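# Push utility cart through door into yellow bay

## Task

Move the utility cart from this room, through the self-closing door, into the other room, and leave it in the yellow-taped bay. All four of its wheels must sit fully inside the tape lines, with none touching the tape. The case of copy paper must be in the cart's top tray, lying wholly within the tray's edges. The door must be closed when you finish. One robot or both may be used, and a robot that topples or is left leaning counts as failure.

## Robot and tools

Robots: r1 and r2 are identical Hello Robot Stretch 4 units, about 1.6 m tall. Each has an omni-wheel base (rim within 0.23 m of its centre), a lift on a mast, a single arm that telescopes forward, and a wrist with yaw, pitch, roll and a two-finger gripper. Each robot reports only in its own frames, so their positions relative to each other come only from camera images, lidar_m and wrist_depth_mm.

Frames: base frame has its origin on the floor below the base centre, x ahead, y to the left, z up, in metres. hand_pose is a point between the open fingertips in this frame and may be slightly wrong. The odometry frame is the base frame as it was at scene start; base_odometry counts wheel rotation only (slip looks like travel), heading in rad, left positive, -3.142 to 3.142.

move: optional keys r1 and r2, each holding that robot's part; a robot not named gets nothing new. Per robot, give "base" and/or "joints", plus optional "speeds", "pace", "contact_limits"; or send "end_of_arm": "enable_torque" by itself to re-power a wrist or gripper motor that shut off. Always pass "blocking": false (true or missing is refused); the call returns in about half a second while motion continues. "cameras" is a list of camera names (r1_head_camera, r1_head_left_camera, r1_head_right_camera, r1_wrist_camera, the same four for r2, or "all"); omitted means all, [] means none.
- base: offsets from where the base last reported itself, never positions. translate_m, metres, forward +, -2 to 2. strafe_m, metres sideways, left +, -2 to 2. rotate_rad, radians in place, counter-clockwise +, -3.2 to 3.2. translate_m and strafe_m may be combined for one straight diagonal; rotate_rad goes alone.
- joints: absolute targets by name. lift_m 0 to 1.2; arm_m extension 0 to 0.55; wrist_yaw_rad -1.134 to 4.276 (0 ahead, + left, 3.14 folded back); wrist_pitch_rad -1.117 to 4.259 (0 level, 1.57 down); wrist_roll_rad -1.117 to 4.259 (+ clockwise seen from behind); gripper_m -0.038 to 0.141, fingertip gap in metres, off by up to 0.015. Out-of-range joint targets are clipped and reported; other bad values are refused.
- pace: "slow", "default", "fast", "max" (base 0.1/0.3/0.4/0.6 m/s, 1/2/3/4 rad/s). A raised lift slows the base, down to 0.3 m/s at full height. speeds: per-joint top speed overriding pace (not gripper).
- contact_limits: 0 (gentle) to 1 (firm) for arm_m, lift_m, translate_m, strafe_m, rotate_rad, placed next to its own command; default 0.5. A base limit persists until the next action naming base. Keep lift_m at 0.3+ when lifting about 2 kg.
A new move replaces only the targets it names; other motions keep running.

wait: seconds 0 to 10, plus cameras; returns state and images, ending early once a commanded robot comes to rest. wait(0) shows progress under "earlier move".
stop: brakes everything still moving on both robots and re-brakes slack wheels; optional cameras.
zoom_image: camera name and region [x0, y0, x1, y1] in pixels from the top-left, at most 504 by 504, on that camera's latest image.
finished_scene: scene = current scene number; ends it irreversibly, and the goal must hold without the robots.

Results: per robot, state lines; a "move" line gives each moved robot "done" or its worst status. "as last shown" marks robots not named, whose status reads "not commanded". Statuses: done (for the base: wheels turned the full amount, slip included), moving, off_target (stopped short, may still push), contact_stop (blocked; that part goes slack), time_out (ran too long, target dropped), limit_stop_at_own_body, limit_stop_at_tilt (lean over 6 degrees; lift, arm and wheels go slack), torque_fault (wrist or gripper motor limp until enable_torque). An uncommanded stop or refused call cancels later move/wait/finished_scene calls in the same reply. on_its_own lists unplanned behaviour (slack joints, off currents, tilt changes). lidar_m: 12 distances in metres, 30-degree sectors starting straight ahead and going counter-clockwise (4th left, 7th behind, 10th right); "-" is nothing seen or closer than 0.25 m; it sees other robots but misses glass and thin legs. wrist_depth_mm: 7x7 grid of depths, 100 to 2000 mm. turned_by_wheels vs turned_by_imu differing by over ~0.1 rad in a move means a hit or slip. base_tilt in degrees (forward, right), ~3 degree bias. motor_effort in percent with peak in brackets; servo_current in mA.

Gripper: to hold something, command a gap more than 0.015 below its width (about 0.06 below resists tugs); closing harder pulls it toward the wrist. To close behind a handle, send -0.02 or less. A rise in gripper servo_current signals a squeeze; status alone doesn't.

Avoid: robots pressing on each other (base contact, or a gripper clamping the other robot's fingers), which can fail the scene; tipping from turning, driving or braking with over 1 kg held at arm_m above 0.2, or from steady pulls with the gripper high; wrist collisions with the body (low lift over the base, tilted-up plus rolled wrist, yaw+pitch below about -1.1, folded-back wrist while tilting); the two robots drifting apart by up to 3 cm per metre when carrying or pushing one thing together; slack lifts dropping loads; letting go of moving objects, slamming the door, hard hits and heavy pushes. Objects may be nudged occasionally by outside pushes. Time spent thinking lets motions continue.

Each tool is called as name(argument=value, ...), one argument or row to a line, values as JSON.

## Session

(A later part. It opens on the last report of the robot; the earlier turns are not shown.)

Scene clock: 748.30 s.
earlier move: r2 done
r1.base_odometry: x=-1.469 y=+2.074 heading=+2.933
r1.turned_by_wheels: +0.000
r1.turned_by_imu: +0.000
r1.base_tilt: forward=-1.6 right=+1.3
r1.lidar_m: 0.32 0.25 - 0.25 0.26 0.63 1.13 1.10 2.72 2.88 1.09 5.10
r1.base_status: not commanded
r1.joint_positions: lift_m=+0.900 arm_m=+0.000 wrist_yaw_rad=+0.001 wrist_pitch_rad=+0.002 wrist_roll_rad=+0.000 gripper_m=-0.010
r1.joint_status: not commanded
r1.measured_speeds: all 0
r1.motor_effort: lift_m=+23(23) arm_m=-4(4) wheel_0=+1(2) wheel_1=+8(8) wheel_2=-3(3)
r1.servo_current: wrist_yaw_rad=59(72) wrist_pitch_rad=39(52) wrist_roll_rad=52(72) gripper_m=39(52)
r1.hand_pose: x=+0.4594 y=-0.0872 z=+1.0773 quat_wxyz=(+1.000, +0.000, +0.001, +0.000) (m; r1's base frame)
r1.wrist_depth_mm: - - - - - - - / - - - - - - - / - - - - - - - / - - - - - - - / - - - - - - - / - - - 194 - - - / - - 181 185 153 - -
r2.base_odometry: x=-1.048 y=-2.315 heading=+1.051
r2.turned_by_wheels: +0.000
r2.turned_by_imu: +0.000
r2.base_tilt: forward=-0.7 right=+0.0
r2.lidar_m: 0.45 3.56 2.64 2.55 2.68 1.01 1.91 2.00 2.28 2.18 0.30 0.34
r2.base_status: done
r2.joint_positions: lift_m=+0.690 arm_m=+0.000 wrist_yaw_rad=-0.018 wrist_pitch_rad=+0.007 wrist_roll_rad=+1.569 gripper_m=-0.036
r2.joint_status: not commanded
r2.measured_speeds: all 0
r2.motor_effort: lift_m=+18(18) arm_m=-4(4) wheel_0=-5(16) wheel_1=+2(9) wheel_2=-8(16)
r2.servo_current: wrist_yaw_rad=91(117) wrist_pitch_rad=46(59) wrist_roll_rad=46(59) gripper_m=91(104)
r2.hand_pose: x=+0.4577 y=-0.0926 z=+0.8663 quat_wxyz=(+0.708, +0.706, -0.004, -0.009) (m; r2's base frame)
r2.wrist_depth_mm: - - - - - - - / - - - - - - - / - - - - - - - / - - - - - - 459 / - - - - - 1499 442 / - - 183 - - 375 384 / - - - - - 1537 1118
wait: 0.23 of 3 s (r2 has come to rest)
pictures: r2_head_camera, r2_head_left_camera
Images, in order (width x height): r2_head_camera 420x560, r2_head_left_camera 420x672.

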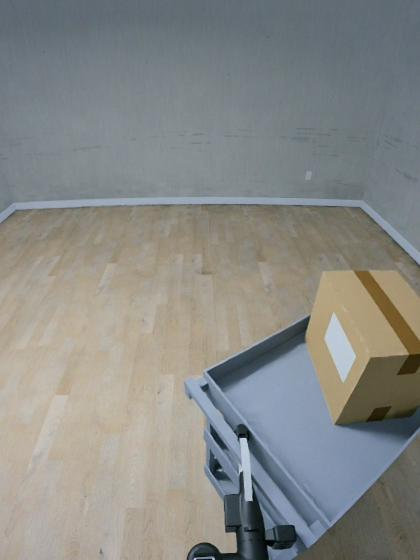

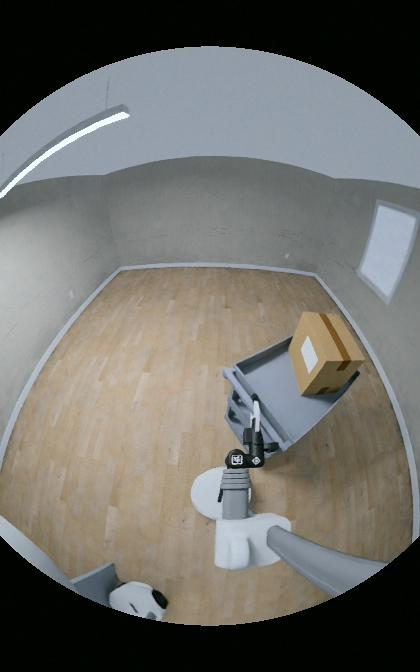

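move(
  blocking=false,
  r2={"base":{"rotate_rad":-0.45},"pace":"slow"},
  cameras=[],
)

wait(
  seconds=4,
  cameras=[],
)

move(
  blocking=false,
  r2={"base":{"translate_m":-0.25,"strafe_m":0.45},"pace":"slow"},
  cameras=[],
)

wait(
  seconds=10,
  cameras=[],
)

move(
  blocking=false,
  r2={"base":{"strafe_m":-0.3},"pace":"slow"},
  cameras=[],
)

wait(
  seconds=10,
  cameras=["r2_head_camera","r2_head_left_camera"],
)

Scene clock: 759.97 s.
move: r2 moving
r1: as last shown
r1.lidar_m: 0.31 0.25 - 0.25 0.27 0.65 1.14 1.08 2.71 2.88 1.08 5.10
r1.servo_current: wrist_yaw_rad=52(59) wrist_pitch_rad=46(46) wrist_roll_rad=46(52) gripper_m=46(46)
r1.wrist_depth_mm: - - - - - - - / - - - - - - - / - - - - - - - / - - - - - - - / - - - - - - - / - - - 194 - - - / - - 181 184 152 - -
r2.base_odometry: x=-1.048 y=-2.315 heading=+0.928
r2.turned_by_wheels: -0.123
r2.turned_by_imu: -0.119
r2.base_tilt: forward=-0.7 right=+0.1
r2.lidar_m: 0.44 3.97 2.73 2.55 2.61 1.01 1.14 1.91 2.35 2.20 0.42 0.29
r2.base_status: rotate_rad moving
r2.joint_positions: lift_m=+0.690 arm_m=+0.000 wrist_yaw_rad=+0.006 wrist_pitch_rad=+0.007 wrist_roll_rad=+1.569 gripper_m=-0.036
r2.joint_status: not commanded
r2.measured_speeds: translate_m=-0.001 strafe_m=+0.000 rotate_rad=-0.485 lift_m=+0.000 arm_m=+0.000 wrist_yaw_rad=+0.058 wrist_pitch_rad=+0.000 wrist_roll_rad=+0.000
r2.motor_effort: lift_m=+18(18) arm_m=-4(4) wheel_0=+15(15) wheel_1=+10(10) wheel_2=+12(12)
r2.servo_current: wrist_yaw_rad=59(104) wrist_pitch_rad=52(52) wrist_roll_rad=39(52) gripper_m=85(98)
r2.hand_pose: x=+0.4598 y=-0.0857 z=+0.8663 quat_wxyz=(+0.708, +0.706, +0.004, +0.000) (m; r2's base frame)
r2.wrist_depth_mm: - 407 - - - - - / - - - - - - - / - - - - - - - / - - - - - - 484 / - - - - - 1537 459 / - - - - 167 1397 379 / - - - - - 1537 1118
pictures: none
No camera images: "cameras" was empty.

Scene clock: 761.10 s.
earlier move: r2 done
r1.base_odometry: x=-1.469 y=+2.074 heading=+2.933
r1.turned_by_wheels: +0.000
r1.turned_by_imu: +0.000
r1.base_tilt: forward=-1.6 right=+1.3
r1.lidar_m: 0.31 0.25 - 0.25 0.25 0.60 1.13 1.05 2.73 2.87 1.08 5.11
r1.base_status: not commanded
r1.joint_positions: lift_m=+0.900 arm_m=+0.000 wrist_yaw_rad=+0.001 wrist_pitch_rad=+0.002 wrist_roll_rad=+0.000 gripper_m=-0.010
r1.joint_status: not commanded
r1.measured_speeds: all 0
r1.motor_effort: lift_m=+23(23) arm_m=-4(4) wheel_0=+1(2) wheel_1=+8(8) wheel_2=-3(3)
r1.servo_current: wrist_yaw_rad=46(72) wrist_pitch_rad=46(46) wrist_roll_rad=33(59) gripper_m=39(46)
r1.hand_pose: x=+0.4594 y=-0.0872 z=+1.0773 quat_wxyz=(+1.000, +0.000, +0.001, +0.000) (m; r1's base frame)
r1.wrist_depth_mm: - - - - - - - / - - - - - - - / - - - - - - - / - - - - - - - / - - - - - - - / - - - 194 - - - / - - 180 185 152 - -
r2.base_odometry: x=-1.048 y=-2.315 heading=+0.603
r2.turned_by_wheels: -0.325
r2.turned_by_imu: -0.315
r2.base_tilt: forward=-0.7 right=+0.0
r2.lidar_m: 0.42 3.91 3.30 2.62 2.54 0.99 1.02 1.93 2.03 2.24 2.19 0.38
r2.base_status: done
r2.joint_positions: lift_m=+0.690 arm_m=+0.000 wrist_yaw_rad=+0.002 wrist_pitch_rad=+0.007 wrist_roll_rad=+1.569 gripper_m=-0.036
r2.joint_status: not commanded
r2.measured_speeds: all 0
r2.motor_effort: lift_m=+18(18) arm_m=-4(4) wheel_0=+8(19) wheel_1=+5(11) wheel_2=+8(13)
r2.servo_current: wrist_yaw_rad=59(104) wrist_pitch_rad=46(52) wrist_roll_rad=46(52) gripper_m=91(98)
r2.hand_pose: x=+0.4595 y=-0.0867 z=+0.8663 quat_wxyz=(+0.708, +0.706, +0.003, -0.001) (m; r2's base frame)
r2.wrist_depth_mm: - 469 452 123 177 - - / - 410 407 128 187 - - / - 496 462 137 197 - - / - - 564 145 210 - - / - - - 153 223 1808 - / - - - 167 177 1464 504 / - - - - - 1576 1182
wait: 1.13 of 4 s (r2 has come to rest)
pictures: none
No camera images: "cameras" was empty.

Scene clock: 761.60 s.
move: r2 moving
r1: as last shown
r1.base_tilt: forward=-1.5 right=+1.2
r1.lidar_m: 0.32 0.25 - 0.25 0.26 0.65 1.13 1.10 2.72 2.88 1.09 5.10
r1.motor_effort: lift_m=+23(23) arm_m=-4(4) wheel_0=+2(2) wheel_1=+8(8) wheel_2=-3(3)
r1.servo_current: wrist_yaw_rad=59(59) wrist_pitch_rad=46(46) wrist_roll_rad=52(59) gripper_m=46(52)
r2.base_odometry: x=-1.059 y=-2.309 heading=+0.603
r2.turned_by_wheels: +0.001
r2.turned_by_imu: +0.001
r2.base_tilt: forward=-0.7 right=+0.1
r2.lidar_m: 0.40 3.91 3.30 2.57 2.53 1.04 1.04 1.92 2.05 2.25 2.20 0.40
r2.base_status: translate_m moving; strafe_m moving
r2.joint_positions: lift_m=+0.690 arm_m=+0.000 wrist_yaw_rad=+0.002 wrist_pitch_rad=+0.007 wrist_roll_rad=+1.569 gripper_m=-0.036
r2.joint_status: not commanded
r2.measured_speeds: translate_m=-0.025 strafe_m=+0.043 rotate_rad=+0.000 lift_m=+0.000 arm_m=+0.000 wrist_yaw_rad=+0.000 wrist_pitch_rad=+0.000 wrist_roll_rad=+0.000
r2.motor_effort: lift_m=+18(18) arm_m=-4(4) wheel_0=-13(13) wheel_1=+8(8) wheel_2=+11(11)
r2.servo_current: wrist_yaw_rad=46(59) wrist_pitch_rad=52(52) wrist_roll_rad=59(59) gripper_m=98(98)
r2.hand_pose: x=+0.4595 y=-0.0867 z=+0.8663 quat_wxyz=(+0.708, +0.706, +0.003, -0.001) (m; r2's base frame)
r2.wrist_depth_mm: - 469 452 123 177 - - / - 410 407 128 187 - - / - 496 462 136 198 - - / - - 559 146 210 - - / - - - 154 224 1808 - / - - - 167 178 1499 488 / - - - - - 1618 1182
pictures: none
No camera images: "cameras" was empty.

Scene clock: 767.53 s.
earlier move: r2 done
r1.base_odometry: x=-1.469 y=+2.074 heading=+2.933
r1.turned_by_wheels: +0.000
r1.turned_by_imu: +0.000
r1.base_tilt: forward=-1.6 right=+1.3
r1.lidar_m: 0.34 0.25 - 0.25 0.27 0.63 1.11 1.07 2.71 2.89 1.32 0.92
r1.base_status: not commanded
r1.joint_positions: lift_m=+0.900 arm_m=+0.000 wrist_yaw_rad=+0.001 wrist_pitch_rad=+0.002 wrist_roll_rad=+0.000 gripper_m=-0.010
r1.joint_status: not commanded
r1.measured_speeds: all 0
r1.motor_effort: lift_m=+23(23) arm_m=-4(4) wheel_0=+1(2) wheel_1=+8(8) wheel_2=-3(3)
r1.servo_current: wrist_yaw_rad=52(65) wrist_pitch_rad=39(52) wrist_roll_rad=39(72) gripper_m=39(52)
r1.hand_pose: x=+0.4594 y=-0.0872 z=+1.0773 quat_wxyz=(+1.000, +0.000, +0.001, +0.000) (m; r1's base frame)
r1.wrist_depth_mm: - - - - - - - / - - - - - - - / - - - - - - - / - - - - - - - / - - - - - - 640 / - - - 194 - - 621 / - - 180 185 152 - -
r2.base_odometry: x=-1.509 y=-2.086 heading=+0.603
r2.turned_by_wheels: +0.000
r2.turned_by_imu: -0.002
r2.base_tilt: forward=-0.7 right=+0.1
r2.lidar_m: 0.43 3.95 2.67 2.08 2.04 2.19 0.74 0.81 2.05 2.76 0.33 0.33
r2.base_status: done
r2.joint_positions: lift_m=+0.690 arm_m=+0.000 wrist_yaw_rad=-0.003 wrist_pitch_rad=+0.007 wrist_roll_rad=+1.569 gripper_m=-0.036
r2.joint_status: not commanded
r2.measured_speeds: all 0
r2.motor_effort: lift_m=+18(18) arm_m=-4(4) wheel_0=-5(14) wheel_1=+5(8) wheel_2=+5(11)
r2.servo_current: wrist_yaw_rad=52(72) wrist_pitch_rad=46(59) wrist_roll_rad=52(72) gripper_m=91(98)
r2.hand_pose: x=+0.4590 y=-0.0883 z=+0.8663 quat_wxyz=(+0.708, +0.706, +0.001, -0.003) (m; r2's base frame)
r2.wrist_depth_mm: - 370 362 - 132 - - / - 504 452 - 148 - - / - - 615 - 166 - - / - - - 104 189 554 - / - - - 123 220 1618 484 / - - 184 147 178 1464 1160 / - - - - 351 349 357
wait: 5.93 of 10 s (r2 has come to rest)
pictures: none
No camera images: "cameras" was empty.

Scene clock: 768.03 s.
move: r2 moving
r1: as last shown
r1.lidar_m: 0.28 0.25 - 0.25 0.26 0.65 1.10 1.10 2.72 2.89 1.31 0.92
r1.servo_current: wrist_yaw_rad=59(59) wrist_pitch_rad=39(52) wrist_roll_rad=46(65) gripper_m=46(46)
r1.wrist_depth_mm: - - - - - - - / - - - - - - - / - - - - - - - / - - - - - - - / - - - - - - 640 / - - - 195 - - 627 / - - 180 185 152 - -
r2.base_odometry: x=-1.501 y=-2.097 heading=+0.603
r2.turned_by_wheels: +0.000
r2.turned_by_imu: +0.000
r2.base_tilt: forward=-0.7 right=+0.1
r2.lidar_m: 0.44 3.93 2.72 2.10 2.04 2.23 0.75 0.78 2.03 2.75 0.33 0.32
r2.base_status: strafe_m moving
r2.joint_positions: lift_m=+0.690 arm_m=+0.000 wrist_yaw_rad=-0.001 wrist_pitch_rad=+0.007 wrist_roll_rad=+1.569 gripper_m=-0.036
r2.joint_status: not commanded
r2.measured_speeds: translate_m=+0.000 strafe_m=-0.055 rotate_rad=+0.000 lift_m=+0.000 arm_m=+0.000 wrist_yaw_rad=+0.017 wrist_pitch_rad=+0.000 wrist_roll_rad=+0.000
r2.motor_effort: lift_m=+18(18) arm_m=-4(4) wheel_0=+8(11) wheel_1=-7(9) wheel_2=+0(3)
r2.servo_current: wrist_yaw_rad=46(52) wrist_pitch_rad=46(52) wrist_roll_rad=46(59) gripper_m=91(104)
r2.hand_pose: x=+0.4592 y=-0.0878 z=+0.8663 quat_wxyz=(+0.708, +0.706, +0.002, -0.003) (m; r2's base frame)
r2.wrist_depth_mm: - 370 362 - - - - / - 477 455 - 148 - - / - - - - 167 - - / - - - 103 186 549 - / - - - 120 218 1576 480 / - - 186 144 176 1499 1205 / - - - - 351 353 359
pictures: none
No camera images: "cameras" was empty.

Scene clock: 771.70 s.
earlier move: r2 done
r1.base_odometry: x=-1.469 y=+2.074 heading=+2.933
r1.turned_by_wheels: +0.000
r1.turned_by_imu: +0.000
r1.base_tilt: forward=-1.6 right=+1.3
r1.lidar_m: 0.32 0.25 - 0.25 0.27 0.63 1.11 1.08 2.71 2.86 0.85 0.87
r1.base_status: not commanded
r1.joint_positions: lift_m=+0.900 arm_m=+0.000 wrist_yaw_rad=+0.001 wrist_pitch_rad=+0.002 wrist_roll_rad=+0.000 gripper_m=-0.010
r1.joint_status: not commanded
r1.measured_speeds: all 0
r1.motor_effort: lift_m=+23(23) arm_m=-4(4) wheel_0=+1(2) wheel_1=+8(8) wheel_2=-3(3)
r1.servo_current: wrist_yaw_rad=52(72) wrist_pitch_rad=39(52) wrist_roll_rad=46(72) gripper_m=46(52)
r1.hand_pose: x=+0.4594 y=-0.0872 z=+1.0773 quat_wxyz=(+1.000, +0.000, +0.001, +0.000) (m; r1's base frame)
r1.wrist_depth_mm: - - - - - - - / - - - - - - - / - - - - - - - / - - - - - - - / - - - - - - - / - - - 193 - - - / - - 181 185 152 - -
r2.base_odometry: x=-1.339 y=-2.333 heading=+0.603
r2.turned_by_wheels: +0.000
r2.turned_by_imu: +0.001
r2.base_tilt: forward=-0.7 right=+0.0
r2.lidar_m: 0.42 4.07 3.01 2.34 2.32 2.27 0.73 0.90 1.86 2.49 2.43 0.39
r2.base_status: done
r2.joint_positions: lift_m=+0.690 arm_m=+0.000 wrist_yaw_rad=+0.003 wrist_pitch_rad=+0.007 wrist_roll_rad=+1.569 gripper_m=-0.036
r2.joint_status: not commanded
r2.measured_speeds: all 0
r2.motor_effort: lift_m=+18(18) arm_m=-4(4) wheel_0=+5(14) wheel_1=-2(9) wheel_2=+0(3)
r2.servo_current: wrist_yaw_rad=52(65) wrist_pitch_rad=52(59) wrist_roll_rad=52(65) gripper_m=98(104)
r2.hand_pose: x=+0.4596 y=-0.0865 z=+0.8663 quat_wxyz=(+0.708, +0.706, +0.003, -0.001) (m; r2's base frame)
r2.wrist_depth_mm: - 455 436 121 175 - - / - 402 399 126 185 - - / - 500 469 136 196 - - / - - 559 145 206 - - / - - - 154 223 1708 - / - - - 167 178 1499 488 / - - - - - 1708 1182
wait: 3.67 of 10 s (r2 has come to rest)
pictures: r2_head_camera, r2_head_left_camera
Images, in order (width x height): r2_head_camera 420x560, r2_head_left_camera 420x672.

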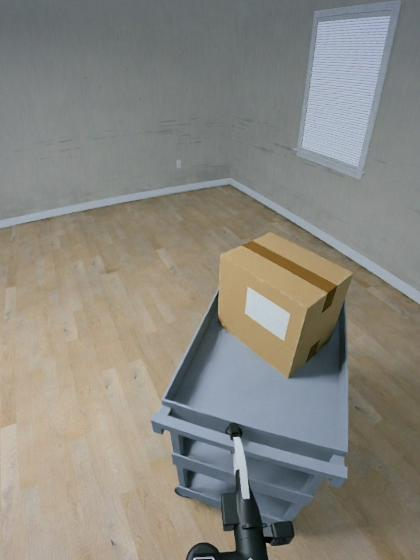

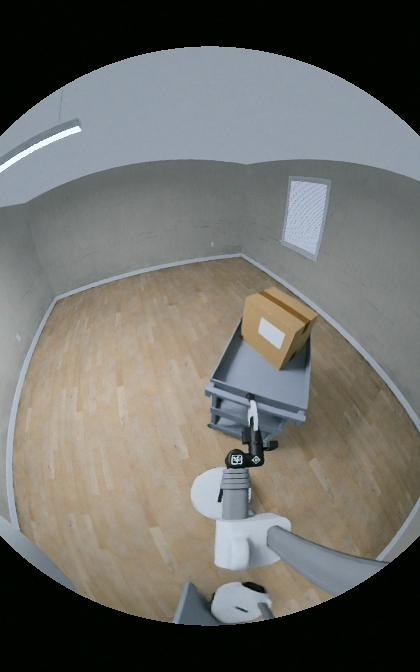

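move(
  blocking=false,
  r2={"base":{"translate_m":0.12,"strafe_m":-0.33},"pace":"slow"},
  cameras=[],
)

wait(
  seconds=8,
  cameras=[],
)

move(
  blocking=false,
  r2={"base":{"rotate_rad":0.46},"pace":"slow"},
  cameras=[],
)

wait(
  seconds=5,
  cameras=["r2_head_camera","r2_head_left_camera","r2_head_right_camera"],
)

Scene clock: 781.83 s.
move: r2 moving
r1: as last shown
r1.lidar_m: 0.32 0.25 - 0.25 0.27 0.59 1.11 1.08 2.73 2.85 0.87 0.89
r1.servo_current: wrist_yaw_rad=52(59) wrist_pitch_rad=46(46) wrist_roll_rad=52(65) gripper_m=39(46)
r1.wrist_depth_mm: - - - - - - - / - - - - - - - / - - - - - - - / - - - - - - - / - - - - - - - / - - - 194 - - - / - - 180 185 153 - -
r2.base_odometry: x=-1.329 y=-2.340 heading=+0.603
r2.turned_by_wheels: +0.000
r2.turned_by_imu: +0.000
r2.base_tilt: forward=-0.7 right=+0.0
r2.lidar_m: 0.42 4.08 3.04 2.37 2.33 2.27 0.74 0.90 1.87 2.46 2.42 0.40
r2.base_status: translate_m moving; strafe_m moving
r2.joint_positions: lift_m=+0.690 arm_m=+0.000 wrist_yaw_rad=+0.003 wrist_pitch_rad=+0.007 wrist_roll_rad=+1.569 gripper_m=-0.036
r2.joint_status: not commanded
r2.measured_speeds: translate_m=+0.017 strafe_m=-0.047 rotate_rad=-0.003 lift_m=+0.000 arm_m=+0.000 wrist_yaw_rad=+0.000 wrist_pitch_rad=+0.000 wrist_roll_rad=+0.000
r2.motor_effort: lift_m=+18(18) arm_m=-4(4) wheel_0=+8(15) wheel_1=-7(7) wheel_2=-8(9)
r2.servo_current: wrist_yaw_rad=46(59) wrist_pitch_rad=46(52) wrist_roll_rad=46(59) gripper_m=98(104)
r2.hand_pose: x=+0.4596 y=-0.0865 z=+0.8663 quat_wxyz=(+0.708, +0.706, +0.003, -0.001) (m; r2's base frame)
r2.wrist_depth_mm: - 462 445 121 176 - - / - 404 402 127 186 - - / - 500 466 135 196 - - / - - 564 145 207 - - / - - - 154 222 1661 - / - - - 166 178 1499 492 / - - - - - 1576 1205
pictures: none
No camera images: "cameras" was empty.

Scene clock: 786.10 s.
earlier move: r2 done
r1.base_odometry: x=-1.469 y=+2.074 heading=+2.933
r1.turned_by_wheels: +0.000
r1.turned_by_imu: +0.000
r1.base_tilt: forward=-1.6 right=+1.3
r1.lidar_m: 0.33 0.25 - 0.25 0.27 0.65 1.15 1.09 2.72 2.87 0.96 5.08
r1.base_status: not commanded
r1.joint_positions: lift_m=+0.900 arm_m=+0.000 wrist_yaw_rad=+0.001 wrist_pitch_rad=+0.002 wrist_roll_rad=+0.000 gripper_m=-0.010
r1.joint_status: not commanded
r1.measured_speeds: all 0
r1.motor_effort: lift_m=+23(23) arm_m=-4(4) wheel_0=+1(2) wheel_1=+8(8) wheel_2=-3(3)
r1.servo_current: wrist_yaw_rad=46(72) wrist_pitch_rad=39(52) wrist_roll_rad=39(72) gripper_m=39(52)
r1.hand_pose: x=+0.4594 y=-0.0872 z=+1.0773 quat_wxyz=(+1.000, +0.000, +0.001, +0.000) (m; r1's base frame)
r1.wrist_depth_mm: - - - - - - - / - - - - - - - / - - - - - - - / - - - - - - - / - - - - - - - / - - - 194 - - - / - - 180 185 152 - -
r2.base_odometry: x=-1.053 y=-2.537 heading=+0.603
r2.turned_by_wheels: +0.000
r2.turned_by_imu: +0.002
r2.base_tilt: forward=-0.6 right=+0.1
r2.lidar_m: 0.41 4.10 3.48 2.70 2.66 0.96 0.97 1.71 1.84 2.13 2.08 0.43
r2.base_status: done
r2.joint_positions: lift_m=+0.690 arm_m=+0.000 wrist_yaw_rad=+0.003 wrist_pitch_rad=+0.007 wrist_roll_rad=+1.569 gripper_m=-0.036
r2.joint_status: not commanded
r2.measured_speeds: all 0
r2.motor_effort: lift_m=+18(18) arm_m=-4(4) wheel_0=+7(15) wheel_1=-4(7) wheel_2=-6(10)
r2.servo_current: wrist_yaw_rad=52(59) wrist_pitch_rad=52(52) wrist_roll_rad=65(65) gripper_m=98(104)
r2.hand_pose: x=+0.4596 y=-0.0865 z=+0.8663 quat_wxyz=(+0.708, +0.706, +0.003, -0.001) (m; r2's base frame)
r2.wrist_depth_mm: - - - 156 213 1499 - / - - 554 159 218 - - / - 466 449 161 222 831 - / - - 488 164 225 842 - / - - 554 167 229 - - / - - 186 170 179 - - / - - - - 237 1576 492
wait: 4.27 of 8 s (r2 has come to rest)
pictures: none
No camera images: "cameras" was empty.

Scene clock: 786.60 s.
move: r2 moving
r1: as last shown
r1.lidar_m: 0.34 0.25 - 0.25 0.25 0.63 1.12 1.05 2.72 2.88 0.95 5.10
r1.servo_current: wrist_yaw_rad=59(59) wrist_pitch_rad=39(46) wrist_roll_rad=59(59) gripper_m=46(46)
r1.wrist_depth_mm: - - - - - - - / - - - - - - - / - - - - - - - / - - - - - - - / - - - - - - - / - - - 194 - - - / - - 180 185 153 - -
r2.base_odometry: x=-1.053 y=-2.537 heading=+0.727
r2.turned_by_wheels: +0.124
r2.turned_by_imu: +0.121
r2.base_tilt: forward=-0.7 right=+0.1
r2.lidar_m: 0.42 4.09 3.18 2.67 2.65 0.95 0.93 1.72 1.94 2.11 0.47 0.41
r2.base_status: rotate_rad moving
r2.joint_positions: lift_m=+0.690 arm_m=+0.000 wrist_yaw_rad=-0.007 wrist_pitch_rad=+0.007 wrist_roll_rad=+1.569 gripper_m=-0.036
r2.joint_status: not commanded
r2.measured_speeds: translate_m=+0.001 strafe_m=-0.001 rotate_rad=+0.494 lift_m=+0.000 arm_m=+0.000 wrist_yaw_rad=+0.000 wrist_pitch_rad=+0.000 wrist_roll_rad=+0.000
r2.motor_effort: lift_m=+18(18) arm_m=-4(4) wheel_0=-13(14) wheel_1=-9(9) wheel_2=-14(14)
r2.servo_current: wrist_yaw_rad=52(59) wrist_pitch_rad=46(52) wrist_roll_rad=46(65) gripper_m=91(98)
r2.hand_pose: x=+0.4587 y=-0.0894 z=+0.8663 quat_wxyz=(+0.708, +0.706, +0.000, -0.005) (m; r2's base frame)
r2.wrist_depth_mm: - - 564 142 197 - - / - 462 442 147 204 778 - / - 473 455 151 211 - - / - - 521 158 220 - - / - - 615 164 228 - - / - - 183 169 180 1464 492 / - - - - 245 1576 1182
pictures: none
No camera images: "cameras" was empty.

Scene clock: 787.73 s.
earlier move: r2 done
r1.base_odometry: x=-1.469 y=+2.074 heading=+2.933
r1.turned_by_wheels: +0.000
r1.turned_by_imu: +0.000
r1.base_tilt: forward=-1.6 right=+1.3
r1.lidar_m: 0.31 0.25 - 0.25 0.28 0.62 1.12 1.09 2.71 2.85 0.96 5.10
r1.base_status: not commanded
r1.joint_positions: lift_m=+0.900 arm_m=+0.000 wrist_yaw_rad=+0.001 wrist_pitch_rad=+0.002 wrist_roll_rad=+0.000 gripper_m=-0.010
r1.joint_status: not commanded
r1.measured_speeds: all 0
r1.motor_effort: lift_m=+23(23) arm_m=-4(4) wheel_0=+1(2) wheel_1=+8(8) wheel_2=-3(3)
r1.servo_current: wrist_yaw_rad=46(59) wrist_pitch_rad=46(52) wrist_roll_rad=39(65) gripper_m=39(52)
r1.hand_pose: x=+0.4594 y=-0.0872 z=+1.0773 quat_wxyz=(+1.000, +0.000, +0.001, +0.000) (m; r1's base frame)
r1.wrist_depth_mm: - - - - - - - / - - - - - - - / - - - - - - - / - - - - - - - / - - - - - - - / - - - 194 - - - / - - 181 185 153 - -
r2.base_odometry: x=-1.053 y=-2.537 heading=+1.062
r2.turned_by_wheels: +0.334
r2.turned_by_imu: +0.325
r2.base_tilt: forward=-0.7 right=+0.0
r2.lidar_m: 0.46 3.70 2.76 2.66 0.94 0.96 1.73 1.79 2.16 2.08 0.31 0.31
r2.base_status: done
r2.joint_positions: lift_m=+0.690 arm_m=+0.000 wrist_yaw_rad=-0.002 wrist_pitch_rad=+0.007 wrist_roll_rad=+1.569 gripper_m=-0.036
r2.joint_status: not commanded
r2.measured_speeds: all 0
r2.motor_effort: lift_m=+18(18) arm_m=-4(4) wheel_0=-4(15) wheel_1=-5(11) wheel_2=-5(14)
r2.servo_current: wrist_yaw_rad=46(65) wrist_pitch_rad=52(59) wrist_roll_rad=46(65) gripper_m=98(104)
r2.hand_pose: x=+0.4591 y=-0.0880 z=+0.8663 quat_wxyz=(+0.708, +0.706, +0.002, -0.003) (m; r2's base frame)
r2.wrist_depth_mm: - 399 387 - - 124 - / - - 504 - - 133 - / - - - - - 162 - / - - - - 182 1397 496 / - - - 114 220 1576 462 / - - 183 138 178 1499 1138 / - - - - - 1576 1138
wait: 1.13 of 5 s (r2 has come to rest)
pictures: r2_head_camera, r2_head_left_camera, r2_head_right_camera
Images, in order (width x height): r2_head_camera 420x560, r2_head_left_camera 420x672, r2_head_right_camera 420x672.

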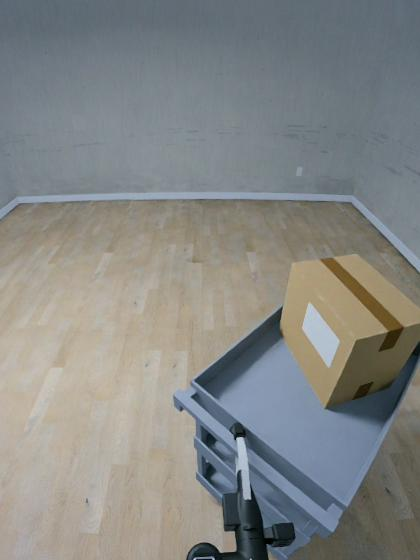

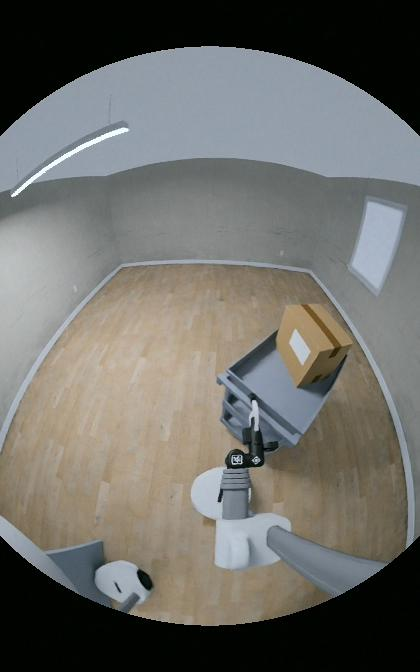

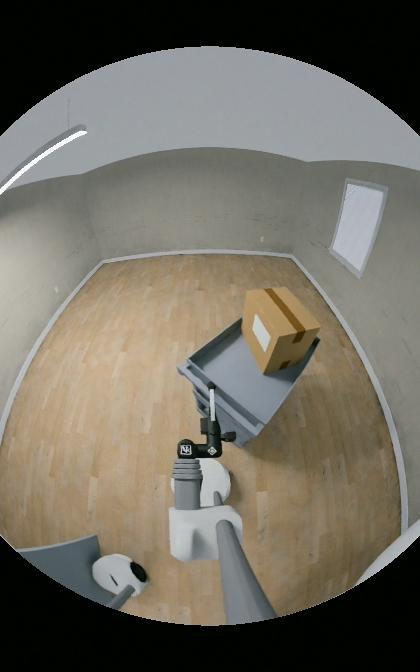

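move(
  blocking=false,
  r2={"base":{"translate_m":-0.45},"pace":"slow"},
  cameras=[],
)

wait(
  seconds=8,
  cameras=["r2_head_left_camera","r2_head_right_camera"],
)

Scene clock: 795.87 s.
move: r2 moving
r1: as last shown
r1.lidar_m: 0.31 0.25 - 0.25 0.27 0.63 1.14 1.09 2.71 2.86 0.97 5.09
r1.servo_current: wrist_yaw_rad=39(52) wrist_pitch_rad=46(46) wrist_roll_rad=39(59) gripper_m=46(46)
r1.wrist_depth_mm: - - - - - - - / - - - - - - - / - - - - - - - / - - - - - - - / - - - - - - - / - - - 195 - - - / - - 180 184 152 - -
r2.base_odometry: x=-1.059 y=-2.547 heading=+1.061
r2.turned_by_wheels: -0.001
r2.turned_by_imu: +0.000
r2.base_tilt: forward=-0.7 right=+0.1
r2.lidar_m: 0.47 3.73 2.73 2.64 0.96 0.94 1.70 1.79 2.17 2.09 0.32 0.31
r2.base_status: translate_m moving
r2.joint_positions: lift_m=+0.690 arm_m=+0.000 wrist_yaw_rad=-0.002 wrist_pitch_rad=+0.007 wrist_roll_rad=+1.569 gripper_m=-0.036
r2.joint_status: not commanded
r2.measured_speeds: translate_m=-0.049 strafe_m=+0.000 rotate_rad=+0.002 lift_m=+0.000 arm_m=+0.000 wrist_yaw_rad=+0.000 wrist_pitch_rad=+0.000 wrist_roll_rad=+0.000
r2.motor_effort: lift_m=+18(18) arm_m=-4(4) wheel_0=-6(14) wheel_1=-9(10) wheel_2=+9(11)
r2.servo_current: wrist_yaw_rad=46(52) wrist_pitch_rad=46(52) wrist_roll_rad=39(65) gripper_m=91(104)
r2.hand_pose: x=+0.4591 y=-0.0880 z=+0.8663 quat_wxyz=(+0.708, +0.706, +0.002, -0.003) (m; r2's base frame)
r2.wrist_depth_mm: - 394 384 - - - - / - - 496 - - 136 - / - - - - - 159 - / - - - - 185 1397 504 / - - - 118 220 1576 466 / - - 183 147 178 1499 1118 / - - - - 355 1618 1138
pictures: none
No camera images: "cameras" was empty.

Scene clock: 801.17 s.
earlier move: r2 done
r1.base_odometry: x=-1.469 y=+2.074 heading=+2.933
r1.turned_by_wheels: +0.000
r1.turned_by_imu: +0.000
r1.base_tilt: forward=-1.6 right=+1.3
r1.lidar_m: 0.31 0.25 - 0.25 0.27 0.63 1.13 1.08 2.72 0.64 0.66 5.09
r1.base_status: not commanded
r1.joint_positions: lift_m=+0.900 arm_m=+0.000 wrist_yaw_rad=+0.001 wrist_pitch_rad=+0.002 wrist_roll_rad=+0.000 gripper_m=-0.010
r1.joint_status: not commanded
r1.measured_speeds: all 0
r1.motor_effort: lift_m=+23(23) arm_m=-4(4) wheel_0=+1(2) wheel_1=+8(8) wheel_2=-3(3)
r1.servo_current: wrist_yaw_rad=46(72) wrist_pitch_rad=46(59) wrist_roll_rad=52(72) gripper_m=33(52)
r1.hand_pose: x=+0.4594 y=-0.0872 z=+1.0773 quat_wxyz=(+1.000, +0.000, +0.001, +0.000) (m; r1's base frame)
r1.wrist_depth_mm: - - - - - - - / - - - - - - - / - - - - - - - / - - - - - - - / - - - - - - - / - - - 195 - - - / - - 180 185 152 - -
r2.base_odometry: x=-1.272 y=-2.929 heading=+1.062
r2.turned_by_wheels: +0.000
r2.turned_by_imu: +0.002
r2.base_tilt: forward=-0.7 right=+0.1
r2.lidar_m: 0.42 3.68 2.77 0.74 0.65 0.66 1.29 1.31 1.84 2.06 2.17 0.39
r2.base_status: done
r2.joint_positions: lift_m=+0.690 arm_m=+0.000 wrist_yaw_rad=+0.002 wrist_pitch_rad=+0.007 wrist_roll_rad=+1.569 gripper_m=-0.036
r2.joint_status: not commanded
r2.measured_speeds: all 0
r2.motor_effort: lift_m=+18(18) arm_m=-4(5) wheel_0=-3(14) wheel_1=-5(10) wheel_2=+7(13)
r2.servo_current: wrist_yaw_rad=52(59) wrist_pitch_rad=52(52) wrist_roll_rad=52(65) gripper_m=98(104)
r2.hand_pose: x=+0.4595 y=-0.0869 z=+0.8663 quat_wxyz=(+0.708, +0.706, +0.003, -0.002) (m; r2's base frame)
r2.wrist_depth_mm: - - 517 137 191 - - / - 436 421 142 198 - - / - 484 452 148 207 - - / - - 530 154 218 - - / - - - 162 228 - - / - - 185 169 179 1499 500 / - - - - - 1708 1160
wait: 5.30 of 8 s (r2 has come to rest)
pictures: r2_head_left_camera, r2_head_right_camera
Images, in order (width x height): r2_head_left_camera 420x672, r2_head_right_camera 420x672.

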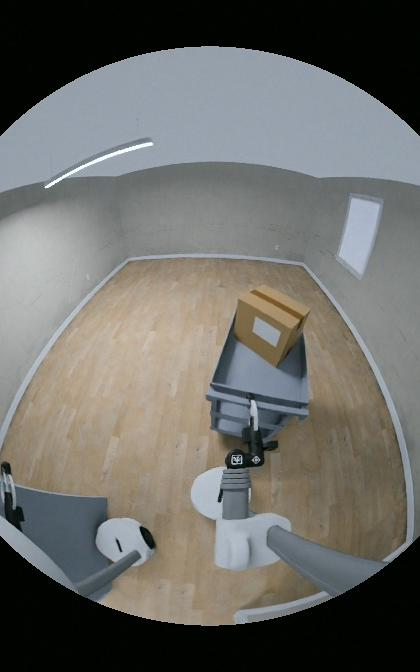

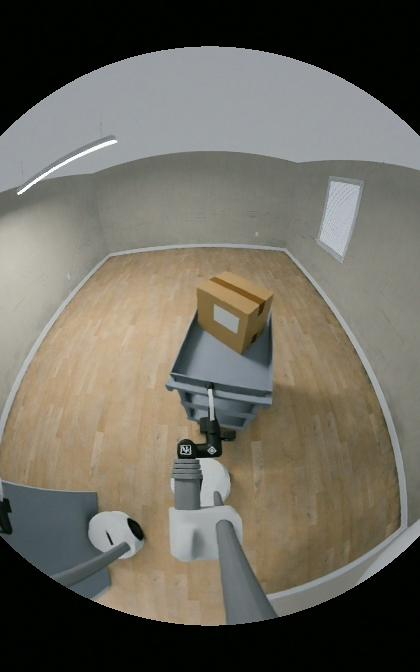

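move(
  blocking=false,
  r2={"base":{"translate_m":-0.55,"strafe_m":0.03},"pace":"slow","contact_limits":{"translate_m":0.3}},
  cameras=[],
)

wait(
  seconds=8,
  cameras=["r1_head_right_camera","r2_head_left_camera","r2_head_right_camera"],
)

Scene clock: 819.60 s.
move: r2 moving
r1: as last shown
r1.lidar_m: 0.29 0.25 - 0.25 0.28 0.63 1.14 1.07 2.71 0.61 0.65 5.09
r1.motor_effort: lift_m=+23(23) arm_m=-4(4) wheel_0=+1(1) wheel_1=+8(8) wheel_2=-3(3)
r1.servo_current: wrist_yaw_rad=39(65) wrist_pitch_rad=39(46) wrist_roll_rad=52(59) gripper_m=39(52)
r2.base_odometry: x=-1.279 y=-2.940 heading=+1.062
r2.turned_by_wheels: +0.000
r2.turned_by_imu: +0.001
r2.base_tilt: forward=-0.6 right=+0.1
r2.lidar_m: 0.41 3.70 2.77 0.74 0.64 0.69 1.25 1.29 1.84 2.08 2.16 0.41
r2.base_status: translate_m moving; strafe_m moving
r2.joint_positions: lift_m=+0.690 arm_m=+0.000 wrist_yaw_rad=+0.002 wrist_pitch_rad=+0.007 wrist_roll_rad=+1.569 gripper_m=-0.036
r2.joint_status: not commanded
r2.measured_speeds: translate_m=-0.049 strafe_m=+0.003 rotate_rad=+0.003 lift_m=+0.000 arm_m=+0.000 wrist_yaw_rad=+0.000 wrist_pitch_rad=+0.000 wrist_roll_rad=+0.000
r2.motor_effort: lift_m=+18(18) arm_m=-4(4) wheel_0=-9(12) wheel_1=-6(8) wheel_2=+11(13)
r2.servo_current: wrist_yaw_rad=52(59) wrist_pitch_rad=46(52) wrist_roll_rad=33(52) gripper_m=98(98)
r2.contact_limits: translate_m 0.3
r2.hand_pose: x=+0.4595 y=-0.0869 z=+0.8663 quat_wxyz=(+0.708, +0.706, +0.003, -0.002) (m; r2's base frame)
r2.wrist_depth_mm: - - 535 139 193 - - / - 445 424 143 201 - - / - 480 455 149 208 - - / - - 530 156 218 - - / - - 627 163 227 - - / - - 185 170 178 1576 504 / - - - - - 1708 1182
pictures: none
No camera images: "cameras" was empty.

Scene clock: 825.90 s.
earlier move: r2 done
r1.base_odometry: x=-1.469 y=+2.074 heading=+2.933
r1.turned_by_wheels: +0.000
r1.turned_by_imu: +0.000
r1.base_tilt: forward=-1.6 right=+1.3
r1.lidar_m: 0.34 0.25 - 0.25 0.26 0.61 1.13 0.53 0.41 0.51 0.66 5.09
r1.base_status: not commanded
r1.joint_positions: lift_m=+0.900 arm_m=+0.000 wrist_yaw_rad=+0.001 wrist_pitch_rad=+0.002 wrist_roll_rad=+0.000 gripper_m=-0.010
r1.joint_status: not commanded
r1.measured_speeds: all 0
r1.motor_effort: lift_m=+23(23) arm_m=-4(4) wheel_0=+1(2) wheel_1=+8(8) wheel_2=-3(3)
r1.servo_current: wrist_yaw_rad=52(72) wrist_pitch_rad=39(52) wrist_roll_rad=46(72) gripper_m=39(52)
r1.hand_pose: x=+0.4594 y=-0.0872 z=+1.0773 quat_wxyz=(+1.000, +0.000, +0.001, +0.000) (m; r1's base frame)
r1.wrist_depth_mm: - - - - - - - / - - - - - - - / - - - - - - - / - - - - - - - / - - - - - - - / - - - 194 - - - / - - 181 185 152 - -
r2.base_odometry: x=-1.567 y=-3.394 heading=+1.062
r2.turned_by_wheels: +0.000
r2.turned_by_imu: +0.002
r2.base_tilt: forward=-0.6 right=+0.0
r2.lidar_m: 0.30 0.41 0.50 0.39 0.49 1.21 0.80 0.74 1.06 2.09 2.21 0.47
r2.base_status: done
r2.joint_positions: lift_m=+0.690 arm_m=+0.000 wrist_yaw_rad=+0.002 wrist_pitch_rad=+0.007 wrist_roll_rad=+1.569 gripper_m=-0.036
r2.joint_status: not commanded
r2.measured_speeds: all 0
r2.motor_effort: lift_m=+18(18) arm_m=-4(5) wheel_0=-3(12) wheel_1=-5(8) wheel_2=+9(13)
r2.servo_current: wrist_yaw_rad=52(65) wrist_pitch_rad=52(59) wrist_roll_rad=52(59) gripper_m=98(104)
r2.contact_limits: translate_m 0.3
r2.hand_pose: x=+0.4595 y=-0.0867 z=+0.8663 quat_wxyz=(+0.708, +0.706, +0.003, -0.002) (m; r2's base frame)
r2.wrist_depth_mm: - - - 314 336 342 349 / - - - 294 303 1661 1205 / - - - 270 277 1808 517 / - - - 258 258 778 - / - - 477 201 242 842 - / - - 186 171 178 - - / - - 488 - 215 - -
wait: 6.30 of 8 s (r2 has come to rest)
pictures: r1_head_right_camera, r2_head_left_camera, r2_head_right_camera
Images, in order (width x height): r1_head_right_camera 420x672, r2_head_left_camera 420x672, r2_head_right_camera 420x672.

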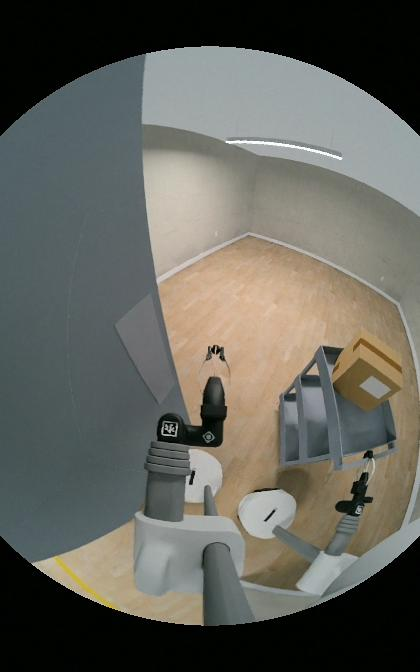

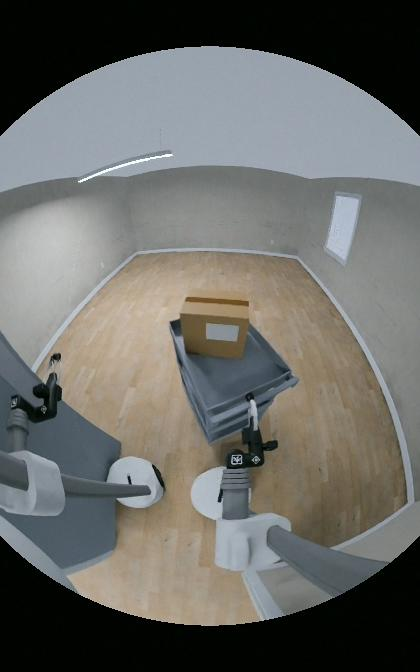

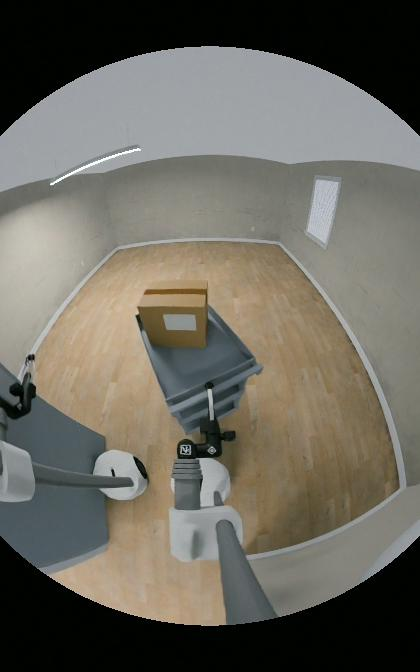

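move(
  blocking=false,
  r2={"base":{"translate_m":-0.3,"strafe_m":0.05},"pace":"slow","contact_limits":{"translate_m":0.3}},
  cameras=[],
)

wait(
  seconds=8,
  cameras=["r1_head_right_camera","r2_head_left_camera","r2_head_right_camera"],
)

Scene clock: 833.70 s.
move: r2 moving
r1: as last shown
r1.lidar_m: 0.31 0.25 - 0.25 0.26 0.63 1.17 0.51 0.42 0.53 0.66 5.09
r1.motor_effort: lift_m=+23(23) arm_m=-4(4) wheel_0=+2(2) wheel_1=+8(8) wheel_2=-3(3)
r1.servo_current: wrist_yaw_rad=46(65) wrist_pitch_rad=39(52) wrist_roll_rad=46(52) gripper_m=46(46)
r1.wrist_depth_mm: - - - - - - - / - - - - - - - / - - - - - - - / - - - - - - - / - - - - - - - / - - - 195 - - - / - - 180 185 152 - -
r2.base_odometry: x=-1.575 y=-3.404 heading=+1.062
r2.turned_by_wheels: +0.000
r2.turned_by_imu: +0.001
r2.base_tilt: forward=-0.6 right=+0.0
r2.lidar_m: 0.31 0.42 0.45 0.40 0.52 3.76 0.78 0.73 1.04 2.08 2.22 0.47
r2.base_status: translate_m moving; strafe_m moving
r2.joint_positions: lift_m=+0.690 arm_m=+0.000 wrist_yaw_rad=+0.003 wrist_pitch_rad=+0.007 wrist_roll_rad=+1.569 gripper_m=-0.036
r2.joint_status: not commanded
r2.measured_speeds: translate_m=-0.048 strafe_m=+0.008 rotate_rad=+0.003 lift_m=+0.000 arm_m=+0.000 wrist_yaw_rad=+0.000 wrist_pitch_rad=+0.000 wrist_roll_rad=+0.000
r2.motor_effort: lift_m=+18(18) arm_m=-4(4) wheel_0=-5(8) wheel_1=-6(7) wheel_2=+12(14)
r2.servo_current: wrist_yaw_rad=52(59) wrist_pitch_rad=39(52) wrist_roll_rad=46(59) gripper_m=91(98)
r2.contact_limits: translate_m 0.3
r2.hand_pose: x=+0.4596 y=-0.0867 z=+0.8663 quat_wxyz=(+0.708, +0.706, +0.003, -0.001) (m; r2's base frame)
r2.wrist_depth_mm: - - - 314 338 340 342 / - - - 293 303 1708 1160 / - - - 267 276 1808 521 / - - - 257 258 778 - / - - 473 201 242 854 - / - - 186 172 178 - - / - - 488 - 214 - -
pictures: none
No camera images: "cameras" was empty.

Scene clock: 837.50 s.
earlier move: r2 done
r1.base_odometry: x=-1.469 y=+2.074 heading=+2.933
r1.turned_by_wheels: +0.000
r1.turned_by_imu: +0.000
r1.base_tilt: forward=-1.6 right=+1.3
r1.lidar_m: 0.31 0.25 - 0.25 0.26 0.63 0.56 0.43 0.42 0.40 0.41 0.56
r1.base_status: not commanded
r1.joint_positions: lift_m=+0.900 arm_m=+0.000 wrist_yaw_rad=+0.001 wrist_pitch_rad=+0.002 wrist_roll_rad=+0.000 gripper_m=-0.010
r1.joint_status: not commanded
r1.measured_speeds: all 0
r1.motor_effort: lift_m=+23(23) arm_m=-4(4) wheel_0=+1(2) wheel_1=+8(8) wheel_2=-3(3)
r1.servo_current: wrist_yaw_rad=52(65) wrist_pitch_rad=46(52) wrist_roll_rad=59(65) gripper_m=46(52)
r1.hand_pose: x=+0.4594 y=-0.0872 z=+1.0773 quat_wxyz=(+1.000, +0.000, +0.001, +0.000) (m; r1's base frame)
r1.wrist_depth_mm: - - - - - - - / - - - - - - - / - - - - - - - / - - - - - - - / - - - - - - - / - - - 195 - - - / - - 181 184 152 - -
r2.base_odometry: x=-1.756 y=-3.632 heading=+1.062
r2.turned_by_wheels: +0.000
r2.turned_by_imu: +0.000
r2.base_tilt: forward=-0.7 right=+0.0
r2.lidar_m: 0.27 0.37 0.42 0.48 0.76 3.47 3.38 0.50 0.62 1.85 2.23 0.48
r2.base_status: done
r2.joint_positions: lift_m=+0.690 arm_m=+0.000 wrist_yaw_rad=+0.003 wrist_pitch_rad=+0.007 wrist_roll_rad=+1.569 gripper_m=-0.036
r2.joint_status: not commanded
r2.measured_speeds: all 0
r2.motor_effort: lift_m=+18(18) arm_m=-4(4) wheel_0=-3(12) wheel_1=-5(7) wheel_2=+7(14)
r2.servo_current: wrist_yaw_rad=52(65) wrist_pitch_rad=46(52) wrist_roll_rad=46(59) gripper_m=91(104)
r2.contact_limits: translate_m 0.3
r2.hand_pose: x=+0.4596 y=-0.0867 z=+0.8663 quat_wxyz=(+0.708, +0.706, +0.003, -0.001) (m; r2's base frame)
r2.wrist_depth_mm: - - - 329 - 1618 1160 / - - - 336 364 375 377 / - - - 297 310 1708 504 / - - - 267 273 1808 - / - - - 189 247 778 - / - - 186 169 178 - - / - - 459 - 211 - -
wait: 3.80 of 8 s (r2 has come to rest)
pictures: r1_head_right_camera, r2_head_left_camera, r2_head_right_camera
Images, in order (width x height): r1_head_right_camera 420x672, r2_head_left_camera 420x672, r2_head_right_camera 420x672.

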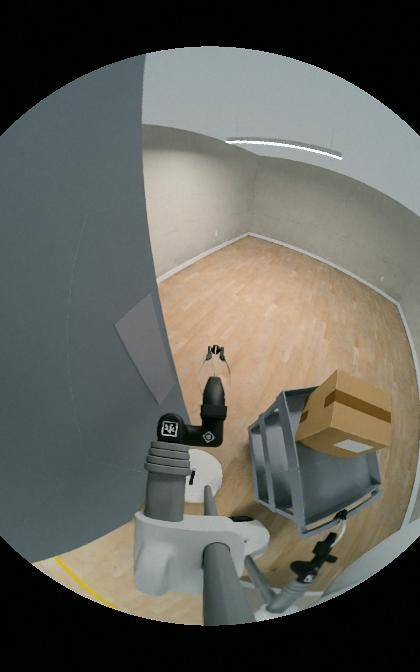

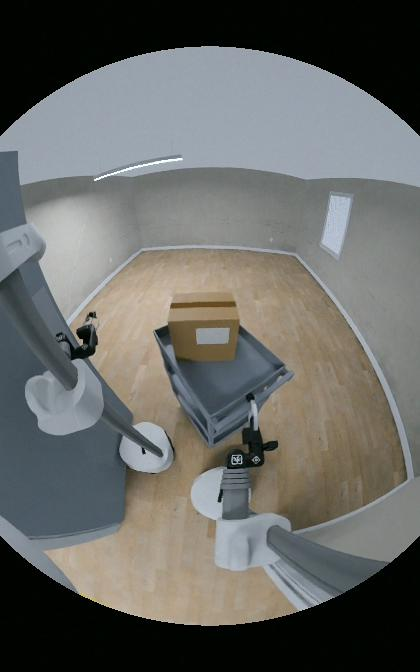

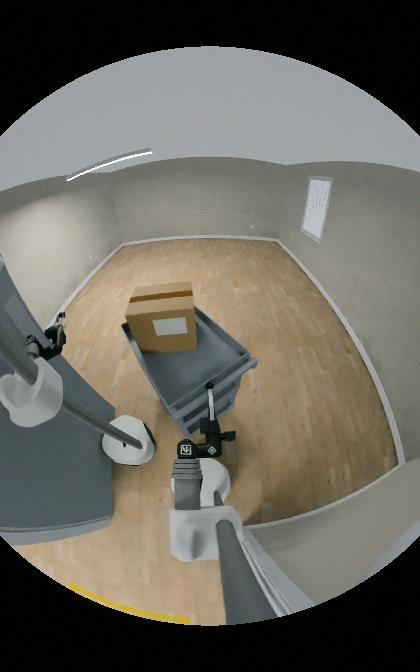

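move(
  blocking=false,
  r2={"base":{"translate_m":-0.22,"strafe_m":0.1},"pace":"slow","contact_limits":{"translate_m":0.3}},
  cameras=[],
)

wait(
  seconds=8,
  cameras=["r1_head_right_camera","r2_head_left_camera","r2_head_right_camera"],
)

Scene clock: 844.50 s.
move: r2 moving
r1: as last shown
r1.lidar_m: 0.32 0.25 - 0.25 0.26 0.61 0.52 0.41 0.43 0.38 0.40 0.53
r1.servo_current: wrist_yaw_rad=39(59) wrist_pitch_rad=46(46) wrist_roll_rad=52(65) gripper_m=39(46)
r1.wrist_depth_mm: - - - - - - - / - - - - - - - / - - - - - - - / - - - - - - - / - - - - - - - / - - - 195 - - - / - - 180 185 152 - -
r2.base_odometry: x=-1.768 y=-3.640 heading=+1.061
r2.turned_by_wheels: +0.000
r2.turned_by_imu: +0.000
r2.base_tilt: forward=-0.7 right=+0.1
r2.lidar_m: 0.31 0.39 0.43 0.50 0.76 3.47 3.37 0.47 0.59 1.81 2.27 0.48
r2.base_status: translate_m moving; strafe_m moving
r2.joint_positions: lift_m=+0.690 arm_m=+0.000 wrist_yaw_rad=+0.003 wrist_pitch_rad=+0.007 wrist_roll_rad=+1.569 gripper_m=-0.036
r2.joint_status: not commanded
r2.measured_speeds: translate_m=-0.049 strafe_m=+0.022 rotate_rad=+0.003 lift_m=+0.000 arm_m=+0.000 wrist_yaw_rad=+0.000 wrist_pitch_rad=+0.000 wrist_roll_rad=+0.000
r2.motor_effort: lift_m=+18(18) arm_m=-4(4) wheel_0=-5(10) wheel_1=-6(7) wheel_2=+11(12)
r2.servo_current: wrist_yaw_rad=52(52) wrist_pitch_rad=46(52) wrist_roll_rad=52(59) gripper_m=91(98)
r2.contact_limits: translate_m 0.3
r2.hand_pose: x=+0.4596 y=-0.0867 z=+0.8663 quat_wxyz=(+0.708, +0.706, +0.003, -0.001) (m; r2's base frame)
r2.wrist_depth_mm: - - - 320 - 1661 1160 / - - - 329 364 377 375 / - - - 294 309 1661 508 / - - - 266 271 1863 - / - - - 188 247 788 - / - - 185 169 178 - - / - - 455 - 212 - -
pictures: none
No camera images: "cameras" was empty.

Scene clock: 847.60 s.
earlier move: r2 done
r1.base_odometry: x=-1.469 y=+2.074 heading=+2.933
r1.turned_by_wheels: +0.000
r1.turned_by_imu: +0.000
r1.base_tilt: forward=-1.6 right=+1.3
r1.lidar_m: 0.31 0.25 - 0.25 0.26 0.61 0.47 0.36 0.26 0.25 0.25 0.36
r1.base_status: not commanded
r1.joint_positions: lift_m=+0.900 arm_m=+0.000 wrist_yaw_rad=+0.001 wrist_pitch_rad=+0.002 wrist_roll_rad=+0.000 gripper_m=-0.010
r1.joint_status: not commanded
r1.measured_speeds: all 0
r1.motor_effort: lift_m=+23(23) arm_m=-4(4) wheel_0=+1(2) wheel_1=+8(8) wheel_2=-3(3)
r1.servo_current: wrist_yaw_rad=59(72) wrist_pitch_rad=46(52) wrist_roll_rad=39(65) gripper_m=39(52)
r1.hand_pose: x=+0.4594 y=-0.0872 z=+1.0773 quat_wxyz=(+1.000, +0.000, +0.001, +0.000) (m; r1's base frame)
r1.wrist_depth_mm: - - - - - - - / - - - - - - - / - - - - - - - / - - - - - - - / - - - - - - - / - - - 195 - - - / - - 181 185 152 - -
r2.base_odometry: x=-1.951 y=-3.775 heading=+1.061
r2.turned_by_wheels: +0.000
r2.turned_by_imu: -0.001
r2.base_tilt: forward=-0.7 right=+0.1
r2.lidar_m: 0.31 0.39 0.47 0.62 0.64 3.26 3.17 3.27 0.41 0.88 2.33 0.47
r2.base_status: done
r2.joint_positions: lift_m=+0.690 arm_m=+0.000 wrist_yaw_rad=+0.000 wrist_pitch_rad=+0.007 wrist_roll_rad=+1.569 gripper_m=-0.036
r2.joint_status: not commanded
r2.measured_speeds: all 0
r2.motor_effort: lift_m=+18(18) arm_m=-4(5) wheel_0=-5(12) wheel_1=-5(8) wheel_2=+4(12)
r2.servo_current: wrist_yaw_rad=52(65) wrist_pitch_rad=46(52) wrist_roll_rad=59(59) gripper_m=91(98)
r2.contact_limits: translate_m 0.3
r2.hand_pose: x=+0.4594 y=-0.0873 z=+0.8663 quat_wxyz=(+0.708, +0.706, +0.002, -0.002) (m; r2's base frame)
r2.wrist_depth_mm: - - - 320 - 1537 1138 / - - - 322 340 1499 430 / - - - 281 298 1661 500 / - - - 260 266 1808 - / - - 564 186 245 842 - / - - 186 169 178 - - / - - 466 - 212 - -
wait: 3.10 of 8 s (r2 has come to rest)
pictures: r1_head_right_camera, r2_head_left_camera, r2_head_right_camera
Images, in order (width x height): r1_head_right_camera 420x672, r2_head_left_camera 420x672, r2_head_right_camera 420x672.

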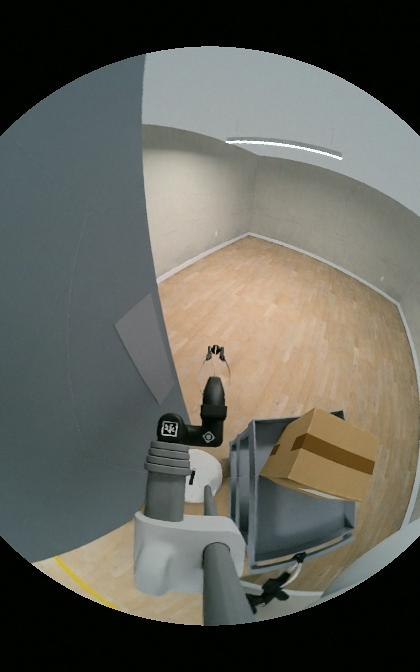

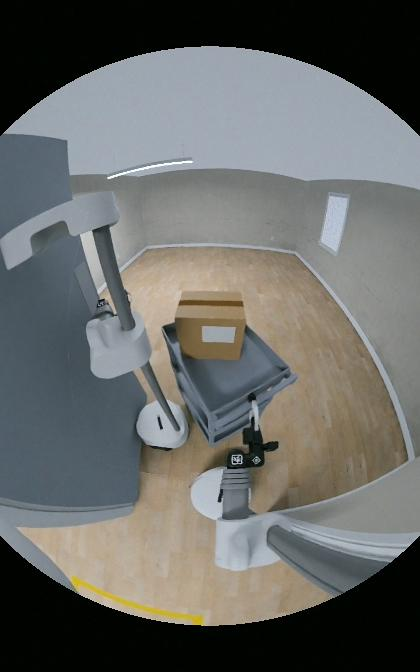

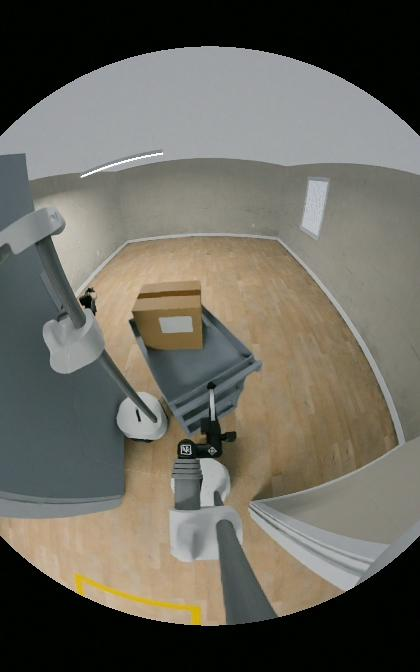

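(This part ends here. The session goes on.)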